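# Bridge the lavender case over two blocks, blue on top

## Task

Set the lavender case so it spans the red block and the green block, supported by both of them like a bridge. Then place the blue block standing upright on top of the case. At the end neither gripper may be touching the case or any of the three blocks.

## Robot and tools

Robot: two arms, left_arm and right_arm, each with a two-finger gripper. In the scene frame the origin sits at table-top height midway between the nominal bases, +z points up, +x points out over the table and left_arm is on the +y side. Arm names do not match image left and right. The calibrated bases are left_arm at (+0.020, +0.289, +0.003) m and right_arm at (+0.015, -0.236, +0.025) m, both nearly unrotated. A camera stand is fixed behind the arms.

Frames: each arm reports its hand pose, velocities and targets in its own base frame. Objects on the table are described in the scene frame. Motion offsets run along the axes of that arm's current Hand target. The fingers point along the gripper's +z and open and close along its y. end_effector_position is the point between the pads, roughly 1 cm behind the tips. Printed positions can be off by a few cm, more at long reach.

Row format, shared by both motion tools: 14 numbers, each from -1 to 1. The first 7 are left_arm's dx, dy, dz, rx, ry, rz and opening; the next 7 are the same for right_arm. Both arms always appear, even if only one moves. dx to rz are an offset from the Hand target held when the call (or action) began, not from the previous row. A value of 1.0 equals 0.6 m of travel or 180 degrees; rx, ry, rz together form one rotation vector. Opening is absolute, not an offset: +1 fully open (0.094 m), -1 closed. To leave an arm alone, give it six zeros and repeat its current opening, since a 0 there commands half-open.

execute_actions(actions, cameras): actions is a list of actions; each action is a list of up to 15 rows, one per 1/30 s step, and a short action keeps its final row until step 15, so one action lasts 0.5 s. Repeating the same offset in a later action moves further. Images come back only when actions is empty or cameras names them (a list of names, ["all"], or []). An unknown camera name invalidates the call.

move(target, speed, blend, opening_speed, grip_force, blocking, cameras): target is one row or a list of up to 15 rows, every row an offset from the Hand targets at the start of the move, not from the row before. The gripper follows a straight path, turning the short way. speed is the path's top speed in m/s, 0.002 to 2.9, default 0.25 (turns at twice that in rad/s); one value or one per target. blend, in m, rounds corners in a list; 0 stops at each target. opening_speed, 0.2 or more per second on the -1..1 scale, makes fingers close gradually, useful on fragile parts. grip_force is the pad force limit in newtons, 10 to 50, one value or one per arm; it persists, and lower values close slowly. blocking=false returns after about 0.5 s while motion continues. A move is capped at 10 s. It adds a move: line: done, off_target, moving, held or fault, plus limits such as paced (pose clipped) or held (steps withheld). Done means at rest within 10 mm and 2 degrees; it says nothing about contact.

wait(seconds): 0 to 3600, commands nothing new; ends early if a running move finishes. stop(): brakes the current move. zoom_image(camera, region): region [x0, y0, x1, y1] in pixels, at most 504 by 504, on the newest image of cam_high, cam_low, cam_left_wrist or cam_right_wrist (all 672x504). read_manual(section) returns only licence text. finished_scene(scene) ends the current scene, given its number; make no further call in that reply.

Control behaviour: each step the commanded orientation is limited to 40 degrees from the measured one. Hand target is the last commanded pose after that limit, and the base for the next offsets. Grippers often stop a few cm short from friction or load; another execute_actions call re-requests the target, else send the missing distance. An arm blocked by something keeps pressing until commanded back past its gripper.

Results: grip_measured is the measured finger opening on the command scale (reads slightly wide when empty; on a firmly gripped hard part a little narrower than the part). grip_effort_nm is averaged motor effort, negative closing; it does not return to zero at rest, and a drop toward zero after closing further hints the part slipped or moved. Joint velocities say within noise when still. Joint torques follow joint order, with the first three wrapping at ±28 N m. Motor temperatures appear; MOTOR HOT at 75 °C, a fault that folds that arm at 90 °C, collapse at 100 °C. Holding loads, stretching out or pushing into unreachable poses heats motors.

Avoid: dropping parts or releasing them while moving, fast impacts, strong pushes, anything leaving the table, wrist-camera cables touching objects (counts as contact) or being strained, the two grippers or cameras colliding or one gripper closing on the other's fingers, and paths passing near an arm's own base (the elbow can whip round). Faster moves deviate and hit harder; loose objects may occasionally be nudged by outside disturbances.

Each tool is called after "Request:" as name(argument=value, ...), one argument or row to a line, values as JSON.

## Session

Request:
execute_actions(
  actions=[],
  cameras=["cam_high"],
)

Request:
zoom_image(
  camera="cam_high",
  region=[230, 250, 530, 400],
)

Scene clock: 0.00 s.
left_arm: end_effector_position=(+0.3146, -0.1477, +0.1455) grip_measured=+1.000 grip_effort_nm=n/a end_effector_quat_wxyz=(+0.376, +0.161, +0.909, -0.076) | right_arm: end_effector_position=(+0.2677, +0.1128, +0.2626) grip_measured=+1.000 grip_effort_nm=n/a end_effector_quat_wxyz=(+0.457, -0.181, +0.856, +0.160)
Joint positions: left_arm=[-0.481 1.19 0.786 -0.382 -0.075 -0.099 0.094] | right_arm=[0.235 0.84 0.931 -0.673 -0.261 -0.04 0.094]
Joint velocities: within noise
Joint torques (N m): no reading
Motor temperatures (°C): left_arm=[24 27 31 27 26 25 24] | right_arm=[23 28 28 27 24 25 23]
Heat: left arm: 31 °C; right arm: 28 °C.
Hand target: left_arm +0.3146, -0.1474, +0.1488; +0.378, +0.161, +0.909, -0.076 | right_arm +0.2664, +0.1128, +0.2661; +0.460, -0.182, +0.854, +0.160
Tool commands: left_gripper/opening=+1.0 right_gripper/opening=+1.0
Images, in order (width x height): cam_high 672x504.

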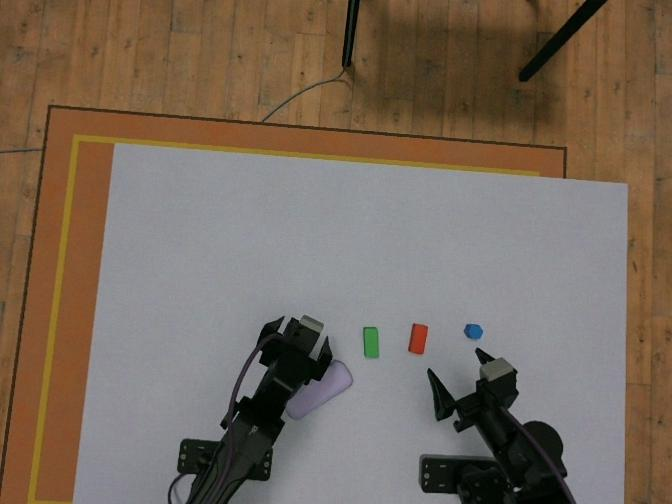

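Scaled by 1.680 from the camera's image (finer frame: 960x720).

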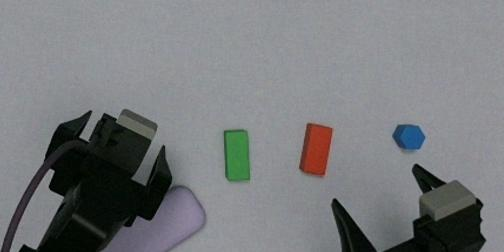

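Request:
move(
  target=[-0.0022, -0.202, -0.0078, -0.0499, 0.2482, -0.1057, 1, 0.1628, -0.1973, 0.0668, 0.1071, 0.3079, 0.1218, 1],
  speed=0.5,
  cameras=["cam_left_wrist", "cam_right_wrist"],
)

Scene clock: 12.30 s.
left_arm: end_effector_position=(+0.2703, -0.2604, +0.1560) grip_measured=+1.000 grip_effort_nm=0.00 end_effector_quat_wxyz=(+0.008, +0.005, +1.000, -0.009) | right_arm: end_effector_position=(+0.2960, +0.0137, +0.1468) grip_measured=+1.000 grip_effort_nm=0.00 end_effector_quat_wxyz=(+0.000, -0.006, +1.000, +0.006)
Joint positions: left_arm=[-0.768 1.965 1.9 -1.483 0.002 -0.758 0.094] | right_arm=[0.036 1.664 1.487 -1.394 -0.011 0.024 0.094]
Joint torques (N m): left_arm=[-0.12 -6.69 8.25 -0.08 -0.05 -0.12] | right_arm=[-0.31 -5.04 9.68 0.21 0.1 0.06]
Heat: left arm: 33 °C; right arm: 29 °C.
Hand target: left_arm +0.2700, -0.2600, +0.1550; +0.000, +0.000, +1.000, +0.000 | right_arm +0.2999, +0.0102, +0.1499; +0.000, +0.000, +1.000, +0.000
Off the commanded pose: left_arm 0.001 m, 1 deg | right_arm 0.006 m, 1 deg.
move: done

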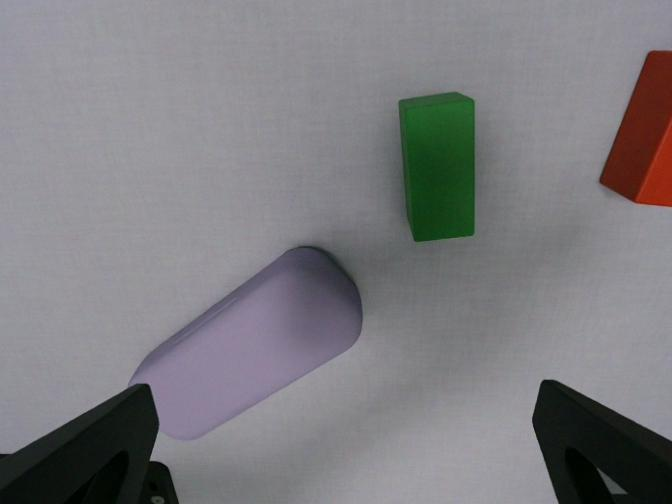

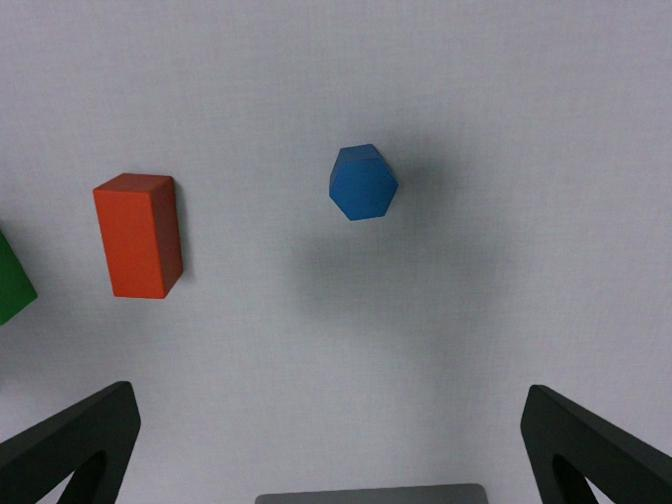

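Request:
move(
  target=[
    [0.1608,0.1127,0.1083,0,0,0.2906,1, -0.0043,-0.017,0.1248,0,0,0.108,1],
    [0.1608,0.1127,0.2467,0,0,0.2906,1, -0.0043,-0.017,0.2733,0,0,0.108,1],
    [0.1608,0.1127,0.2467,0,0,0.2906,0.26, -0.0043,-0.017,0.2733,0,0,0.108,-0.44],
    [0.1608,0.1127,0.1083,0,0,0.2906,0.26, -0.0043,-0.017,0.0665,0,0,0.108,-0.44],
  ],
  speed=[0.5,0.15,0.2,0.25],
  blend=[0.02,0,0,0],
  opening_speed=1.5,
  cameras=["cam_high", "cam_left_wrist", "cam_right_wrist"],
)

Scene clock: 33.70 s.
left_arm: end_effector_position=(+0.1714, -0.1897, +0.0784) grip_measured=+0.324 grip_effort_nm=-1.03 end_effector_quat_wxyz=(-0.009, +0.437, +0.900, +0.006) | right_arm: end_effector_position=(+0.2978, +0.0037, +0.1023) grip_measured=-0.351 grip_effort_nm=-1.03 end_effector_quat_wxyz=(-0.009, +0.163, +0.987, +0.004)
Joint positions: left_arm=[-0.842 1.552 1.097 -1.138 -0.003 0.062 0.062] | right_arm=[0.002 1.69 1.339 -1.236 -0.011 0.33 0.03]
Joint torques (N m): left_arm=[0.05 -6.19 8.36 -0.15 0.01 0.12] | right_arm=[-0.35 -6.38 9.72 0.21 0.09 0.06]
Heat: left arm: 33 °C; right arm: 31 °C.
Hand target: left_arm +0.1735, -0.1925, +0.0900; +0.000, +0.440, +0.898, +0.000 | right_arm +0.3025, +0.0000, +0.1100; +0.000, +0.169, +0.986, +0.000
Off the commanded pose: left_arm 0.012 m, 1 deg | right_arm 0.010 m, 1 deg.
move: off_target (left_arm)

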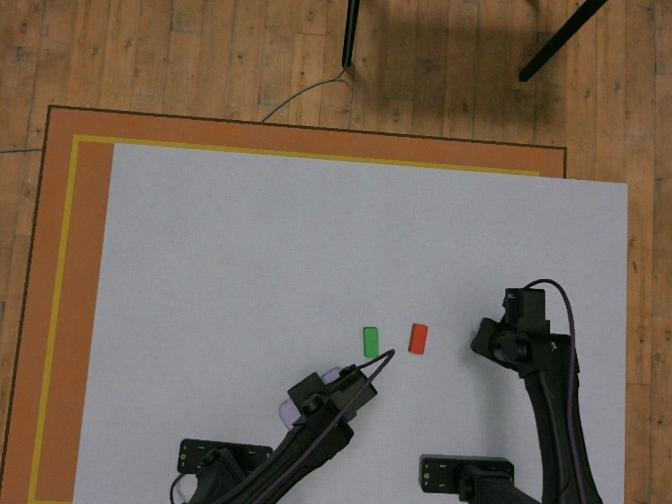

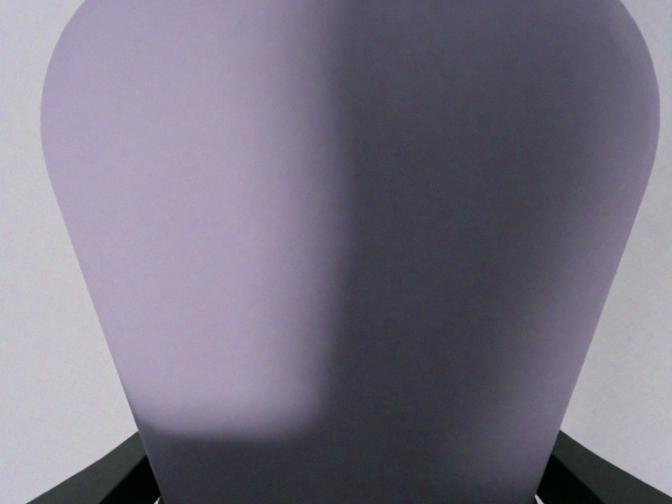

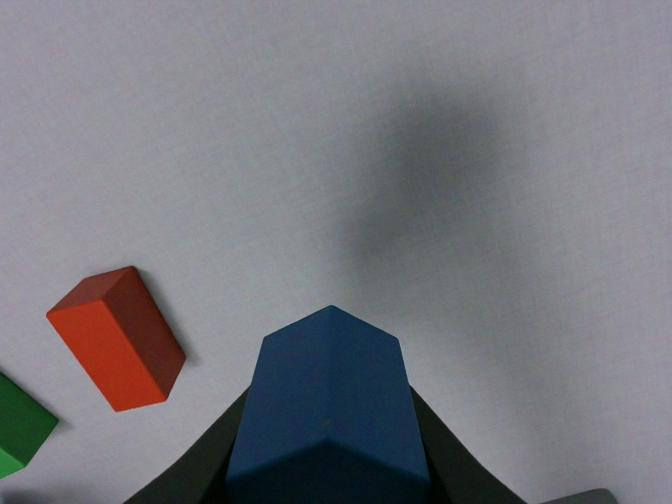

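Request:
move(
  target=[-0.3473, -0.0078, 0.0167, 0, 0, 0.1639, 0.26, -0.0092, -0.1382, -0.0083, 0, 0, -0.139, -0.44],
  speed=0.32,
  cameras=["cam_high", "cam_low", "cam_left_wrist"],
)

Scene clock: 47.23 s.
left_arm: end_effector_position=(+0.3012, -0.3582, +0.0836) grip_measured=+0.324 grip_effort_nm=-1.02 end_effector_quat_wxyz=(+0.012, +0.647, +0.762, +0.000) | right_arm: end_effector_position=(+0.2829, -0.0799, +0.1071) grip_measured=-0.351 grip_effort_nm=-1.03 end_effector_quat_wxyz=(-0.008, -0.048, +0.999, +0.001)
Joint positions: left_arm=[-0.875 2.388 2.287 -1.446 -0.003 0.533 0.062] | right_arm=[-0.276 1.673 1.339 -1.253 0.004 -0.373 0.03]
Joint torques (N m): left_arm=[-0.72 -9.35 8.55 -0.1 0.01 0.14] | right_arm=[-0.28 -8.13 7.06 0.2 -0.06 -0.07]
Heat: left arm: 34 °C; right arm: 30 °C.
Hand target: left_arm +0.2973, -0.3602, +0.0801; +0.000, +0.655, +0.756, +0.000 | right_arm +0.2801, -0.0800, +0.1150; +0.000, -0.049, +0.999, +0.000
Off the commanded pose: left_arm 0.006 m, 2 deg | right_arm 0.008 m, 1 deg.
move: done

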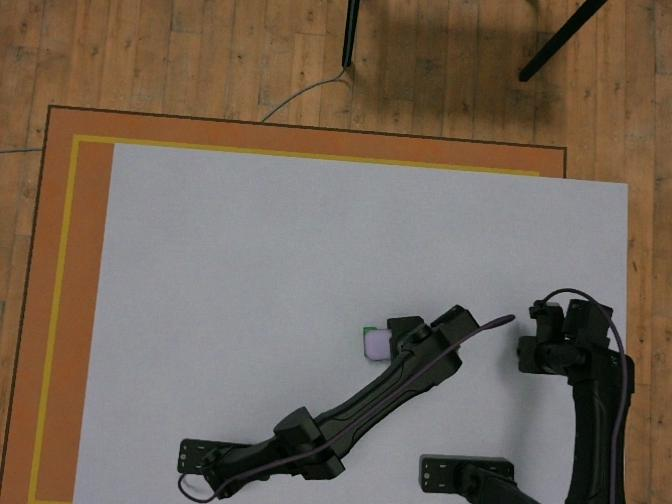

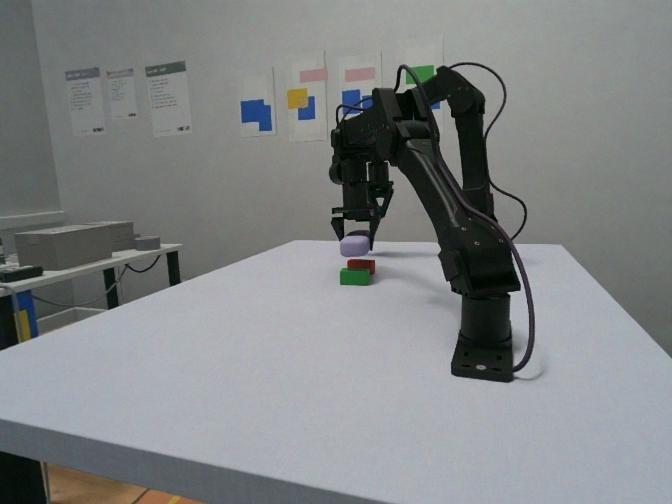

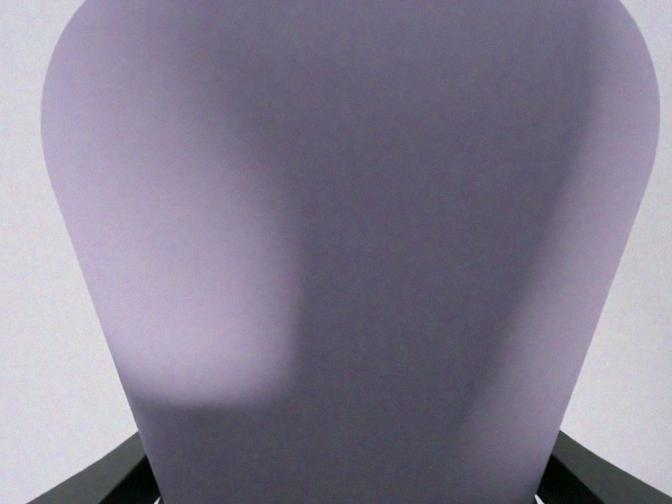

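Request:
zoom_image(
  camera="cam_high",
  region=[340, 295, 460, 385],
)

Request:
zoom_image(
  camera="cam_low",
  region=[310, 215, 410, 300],
)

Scaled by 4.200 from the camera's image (finer frame: 960x720).

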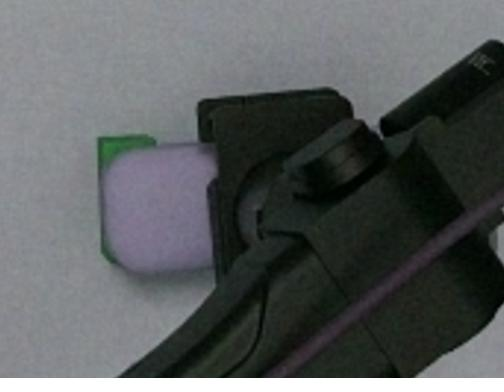

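Scaled by 5.040 from the camera's image (finer frame: 960x720).

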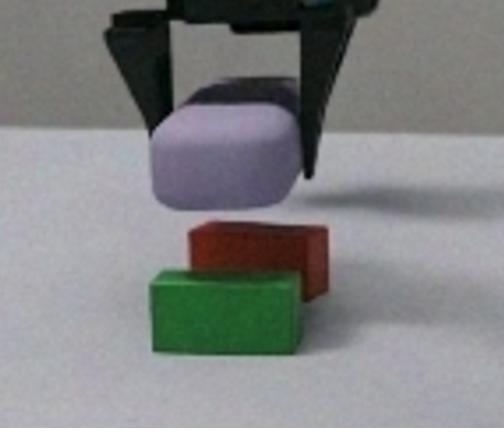

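Request:
move(
  target=[
    [0.0215, -0.0008, 0.0302, 0, 0, 0.004, 0.26, 0, 0, 0, 0, 0, 0, -0.44],
    [0.0215, -0.0008, 0.0693, 0, 0, 0.004, 0.8, 0, 0, 0, 0, 0, 0, -0.44],
    [0.0215, -0.0008, -0.0248, 0, 0, 0.004, 0.8, 0, 0, 0, 0, 0, 0, -0.44],
    [0.2036, -0.0082, -0.0832, 0, 0, 0, 0.8, -0.0127, 0.2165, 0.005, 0, 0, 0, -0.44],
    [0.5184, -0.0892, -0.0832, 0, 0, -0.177, 0.8, -0.0168, 0.4287, 0.0167, 0, 0, 0, -0.44],
  ],
  speed=[0.15, 0.06, 0.15, 0.3, 0.35],
  blend=[0.01, 0, 0.02, 0.03, 0],
  opening_speed=1.5,
  cameras=["cam_high", "cam_low", "cam_right_wrist"],
)

Scene clock: 76.10 s.
left_arm: end_effector_position=(+0.2054, -0.0616, +0.1301) grip_measured=+0.797 grip_effort_nm=0.15 end_effector_quat_wxyz=(+0.001, +0.420, +0.908, +0.004) | right_arm: end_effector_position=(+0.2598, +0.1737, +0.1025) grip_measured=-0.351 grip_effort_nm=-1.03 end_effector_quat_wxyz=(-0.006, -0.049, +0.999, +0.004)
Joint positions: left_arm=[-0.303 1.349 1.127 -1.346 -0.008 0.563 0.084] | right_arm=[0.579 1.736 1.392 -1.234 -0.013 0.48 0.03]
Joint torques (N m): left_arm=[0.53 -4.86 4.64 0.1 0.05 0.15] | right_arm=[0.65 -5.5 9.69 0.3 0.1 0.07]
Motor temperatures (°C): left_arm=[24 33 34 27 26 25 25] | right_arm=[23 32 29 27 24 24 25]
Heat: left arm: 34 °C; right arm: 32 °C.
Hand target: left_arm +0.1998, -0.0600, +0.1299; +0.000, +0.422, +0.907, +0.000 | right_arm +0.2651, +0.1770, +0.1051; +0.000, -0.049, +0.999, +0.000
Off the commanded pose: left_arm 0.006 m, 1 deg | right_arm 0.007 m, 1 deg.
move: done; target 2's new opening was sent with left_arm's hand 0.012 m and 2 deg from that target

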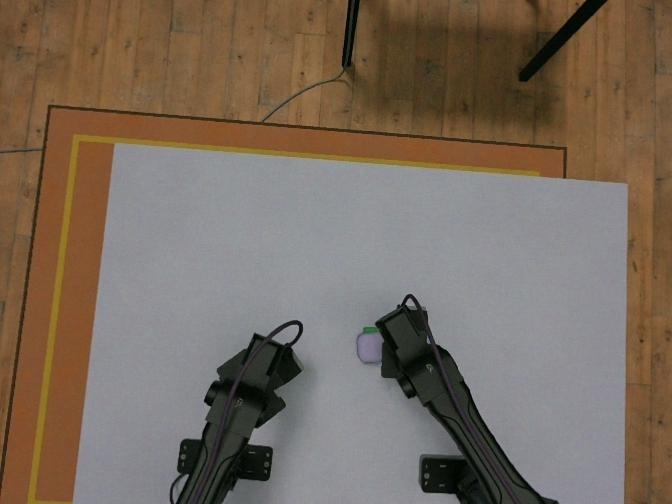

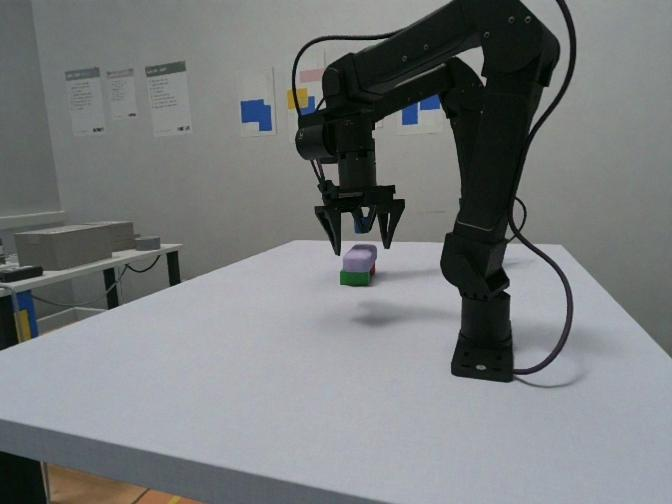

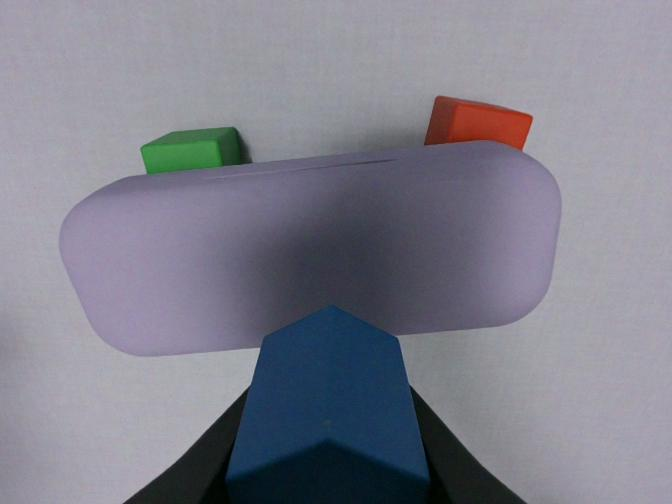

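Request:
move(
  target=[0, 0, 0, 0, 0, 0, 0.8, -0.0039, -0.0012, 0.0502, 0, 0, 0, -0.44],
  speed=0.12,
  cameras=["cam_right_wrist"],
)

Scene clock: 93.63 s.
left_arm: end_effector_position=(+0.2054, -0.0616, +0.1301) grip_measured=+0.797 grip_effort_nm=0.15 end_effector_quat_wxyz=(+0.001, +0.420, +0.908, +0.004) | right_arm: end_effector_position=(+0.2690, +0.1797, +0.0826) grip_measured=-0.351 grip_effort_nm=-1.03 end_effector_quat_wxyz=(+0.006, -0.049, +0.999, +0.011)
Joint positions: left_arm=[-0.303 1.349 1.127 -1.346 -0.008 0.563 0.084] | right_arm=[0.579 1.761 1.343 -1.131 -0.012 0.481 0.03]
Joint torques (N m): left_arm=[0.51 -4.83 4.62 0.1 0.06 0.14] | right_arm=[0.24 -5.75 5.81 0.47 0.1 0.02]
Heat: left arm: 33 °C; right arm: 31 °C.
Hand target: left_arm +0.1998, -0.0600, +0.1299; +0.000, +0.422, +0.907, +0.000 | right_arm +0.2674, +0.1765, +0.0749; +0.000, -0.049, +0.999, +0.000
Off the commanded pose: left_arm 0.006 m, 1 deg | right_arm 0.008 m, 1 deg.
move: done

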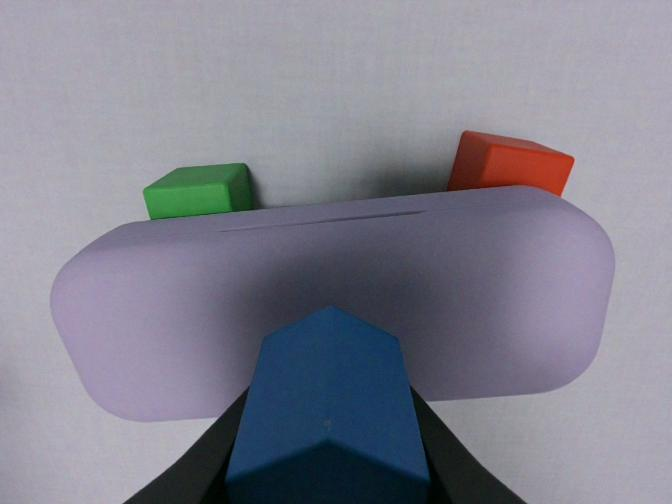

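Request:
move(
  target=[0, 0, 0, 0, 0, 0, 0.8, 0.0025, 0, 0.0285, 0, 0, 0, -0.44],
  speed=0.04,
  cameras=["cam_low", "cam_right_wrist"],
)

Request:
zoom_image(
  camera="cam_low",
  region=[300, 200, 410, 300],
)

Scene clock: 100.37 s.
left_arm: end_effector_position=(+0.2054, -0.0616, +0.1301) grip_measured=+0.797 grip_effort_nm=0.15 end_effector_quat_wxyz=(+0.001, +0.420, +0.908, +0.004) | right_arm: end_effector_position=(+0.2688, +0.1795, +0.0668) grip_measured=-0.351 grip_effort_nm=-1.03 end_effector_quat_wxyz=(+0.008, -0.049, +0.999, +0.012)
Joint positions: left_arm=[-0.303 1.349 1.127 -1.346 -0.008 0.563 0.084] | right_arm=[0.579 1.769 1.288 -1.064 -0.012 0.481 0.03]
Joint torques (N m): left_arm=[0.51 -4.83 4.63 0.1 0.05 0.14] | right_arm=[0.36 -5.65 5.52 0.47 0.08 0.05]
Heat: left arm: 33 °C; right arm: 31 °C.
Hand target: left_arm +0.1998, -0.0600, +0.1299; +0.000, +0.422, +0.907, +0.000 | right_arm +0.2659, +0.1764, +0.0579; +0.000, -0.049, +0.999, +0.000
Off the commanded pose: left_arm 0.006 m, 1 deg | right_arm 0.010 m, 2 deg.
move: done

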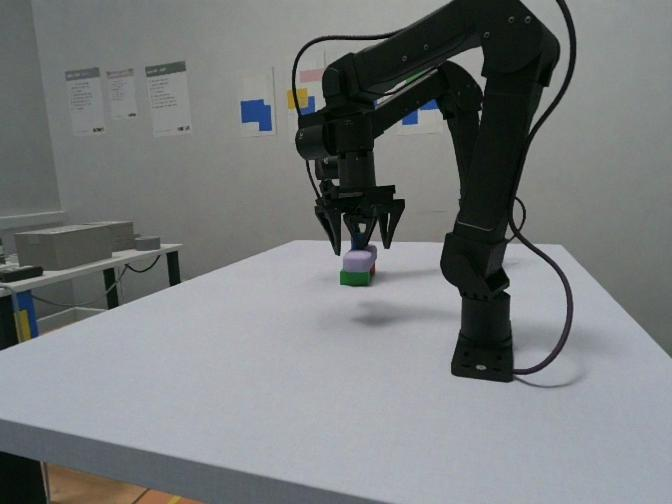

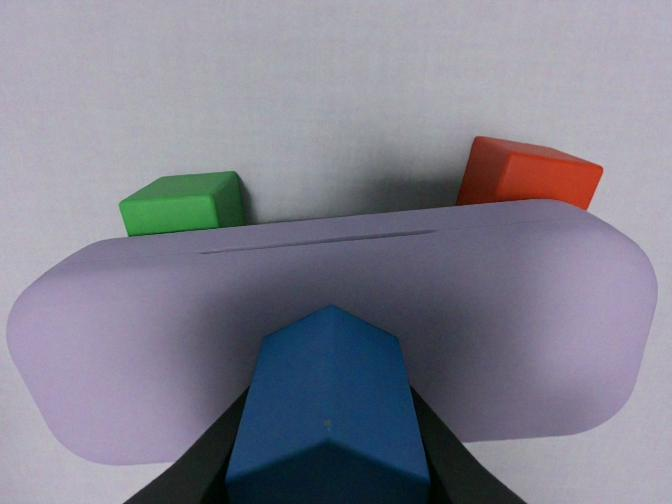

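Scaled by 4.582 from the camera's image (finer frame: 960x720).

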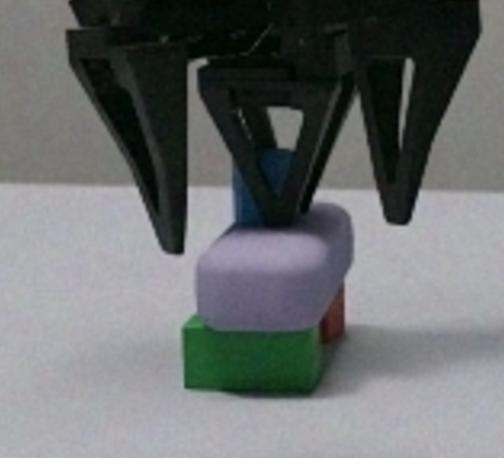

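Request:
zoom_image(
  camera="cam_right_wrist",
  region=[240, 280, 430, 400],
)

Request:
zoom_image(
  camera="cam_low",
  region=[335, 225, 385, 265],
)

Scaled by 2.653 from the camera's image (finer frame: 960x720).

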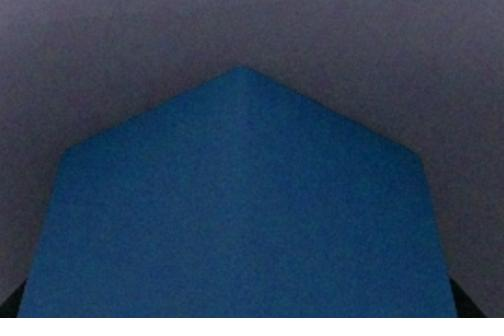

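Scaled by 10.080 from the camera's image (finer frame: 960x720).

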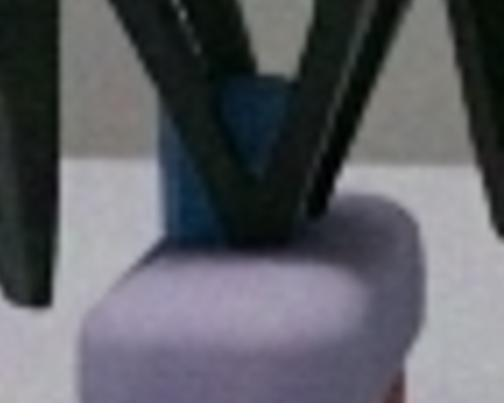

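Request:
move(
  target=[0, 0, 0, 0, 0, 0, 0.8, 0, 0, 0.0085, 0, 0, 0, -0.44],
  speed=0.03,
  cameras=["cam_low", "cam_right_wrist"],
)

Request:
zoom_image(
  camera="cam_low",
  region=[335, 225, 385, 265],
)

Scene clock: 108.77 s.
left_arm: end_effector_position=(+0.2054, -0.0616, +0.1301) grip_measured=+0.797 grip_effort_nm=0.15 end_effector_quat_wxyz=(+0.001, +0.420, +0.908, +0.004) | right_arm: end_effector_position=(+0.2692, +0.1798, +0.0661) grip_measured=-0.351 grip_effort_nm=-1.03 end_effector_quat_wxyz=(+0.009, -0.049, +0.999, +0.012)
Joint positions: left_arm=[-0.303 1.349 1.127 -1.346 -0.008 0.563 0.084] | right_arm=[0.579 1.769 1.285 -1.059 -0.012 0.481 0.03]
Joint torques (N m): left_arm=[0.53 -4.83 4.62 0.1 0.05 0.14] | right_arm=[0.4 -5.38 4.55 0.64 0.1 0.04]
Heat: left arm: 33 °C; right arm: 31 °C.
Hand target: left_arm +0.1998, -0.0600, +0.1299; +0.000, +0.422, +0.907, +0.000 | right_arm +0.2659, +0.1764, +0.0528; +0.000, -0.049, +0.999, +0.000
Off the commanded pose: left_arm 0.006 m, 1 deg | right_arm 0.014 m, 2 deg.
move: off_target (right_arm)

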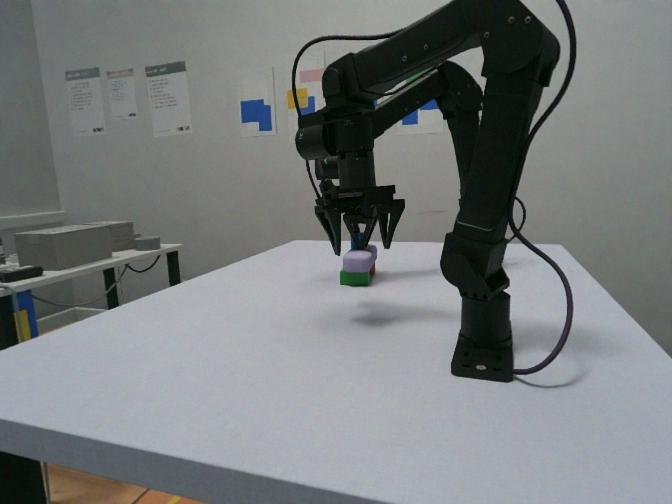

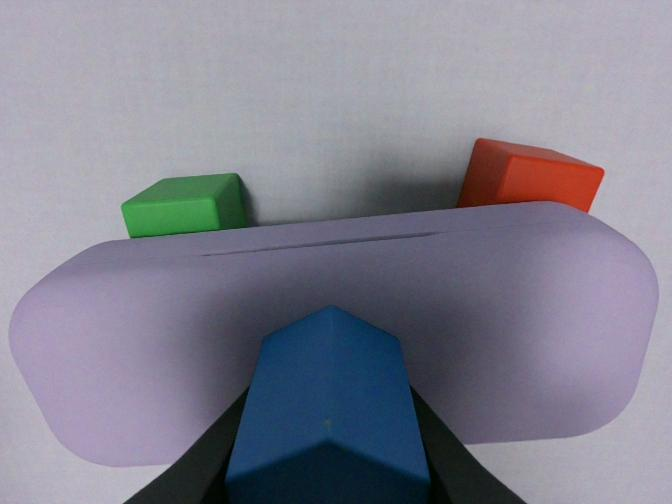

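Scaled by 10.080 from the camera's image (finer frame: 960x720).

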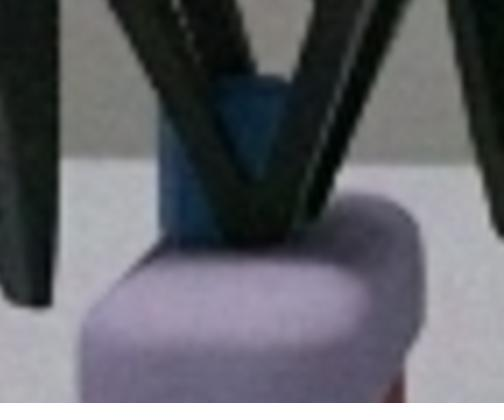

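Request:
move(
  target=[
    [0, 0, 0, 0, 0, 0, 0.8, 0, 0, -0.0068, 0, 0, 0, -0.44],
    [0, 0, 0, 0, 0, 0, 0.8, 0, 0, -0.0068, 0, 0, 0, 0.55],
    [0, 0, 0, 0, 0, 0, 0.8, 0, 0, -0.145, 0, 0, 0, 0.55],
  ],
  speed=[0.05, 0.05, 0.18],
  opening_speed=1.2,
  cameras=["cam_low", "cam_right_wrist"],
)

Request:
zoom_image(
  camera="cam_low",
  region=[300, 190, 410, 300],
)

Scene clock: 116.33 s.
left_arm: end_effector_position=(+0.2054, -0.0616, +0.1301) grip_measured=+0.797 grip_effort_nm=0.15 end_effector_quat_wxyz=(+0.001, +0.420, +0.908, +0.004) | right_arm: end_effector_position=(+0.2626, +0.1754, +0.1296) grip_measured=+0.548 grip_effort_nm=0.12 end_effector_quat_wxyz=(-0.013, -0.049, +0.999, -0.001)
Joint positions: left_arm=[-0.303 1.349 1.127 -1.346 -0.008 0.563 0.084] | right_arm=[0.579 1.76 1.529 -1.363 -0.012 0.481 0.073]
Joint torques (N m): left_arm=[0.53 -4.83 4.63 0.1 0.05 0.14] | right_arm=[0.36 -7.54 9.68 0.19 0.09 0.06]
Heat: left arm: 33 °C; right arm: 30 °C.
Hand target: left_arm +0.1998, -0.0600, +0.1299; +0.000, +0.422, +0.907, +0.000 | right_arm +0.2659, +0.1763, +0.1398; +0.000, -0.049, +0.999, +0.000
Off the commanded pose: left_arm 0.006 m, 1 deg | right_arm 0.011 m, 2 deg.
move: off_target (right_arm)

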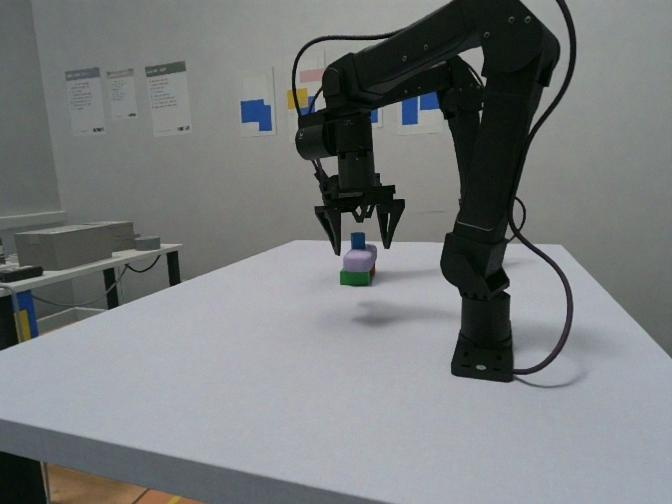

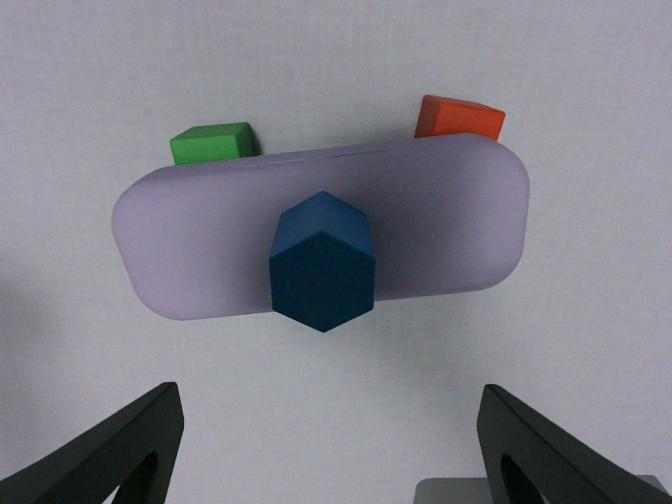

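Scaled by 4.582 from the camera's image (finer frame: 960x720).

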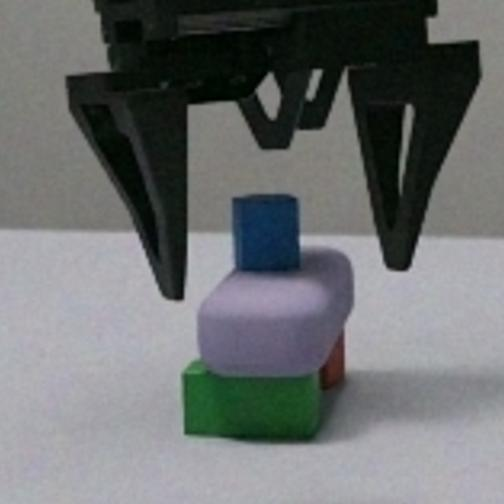

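Blue stands upright on the case, which is resting on both blocks, and both hands are clear.

Request:
finished_scene(
  scene=3,
)

The scene is finished: the task was done.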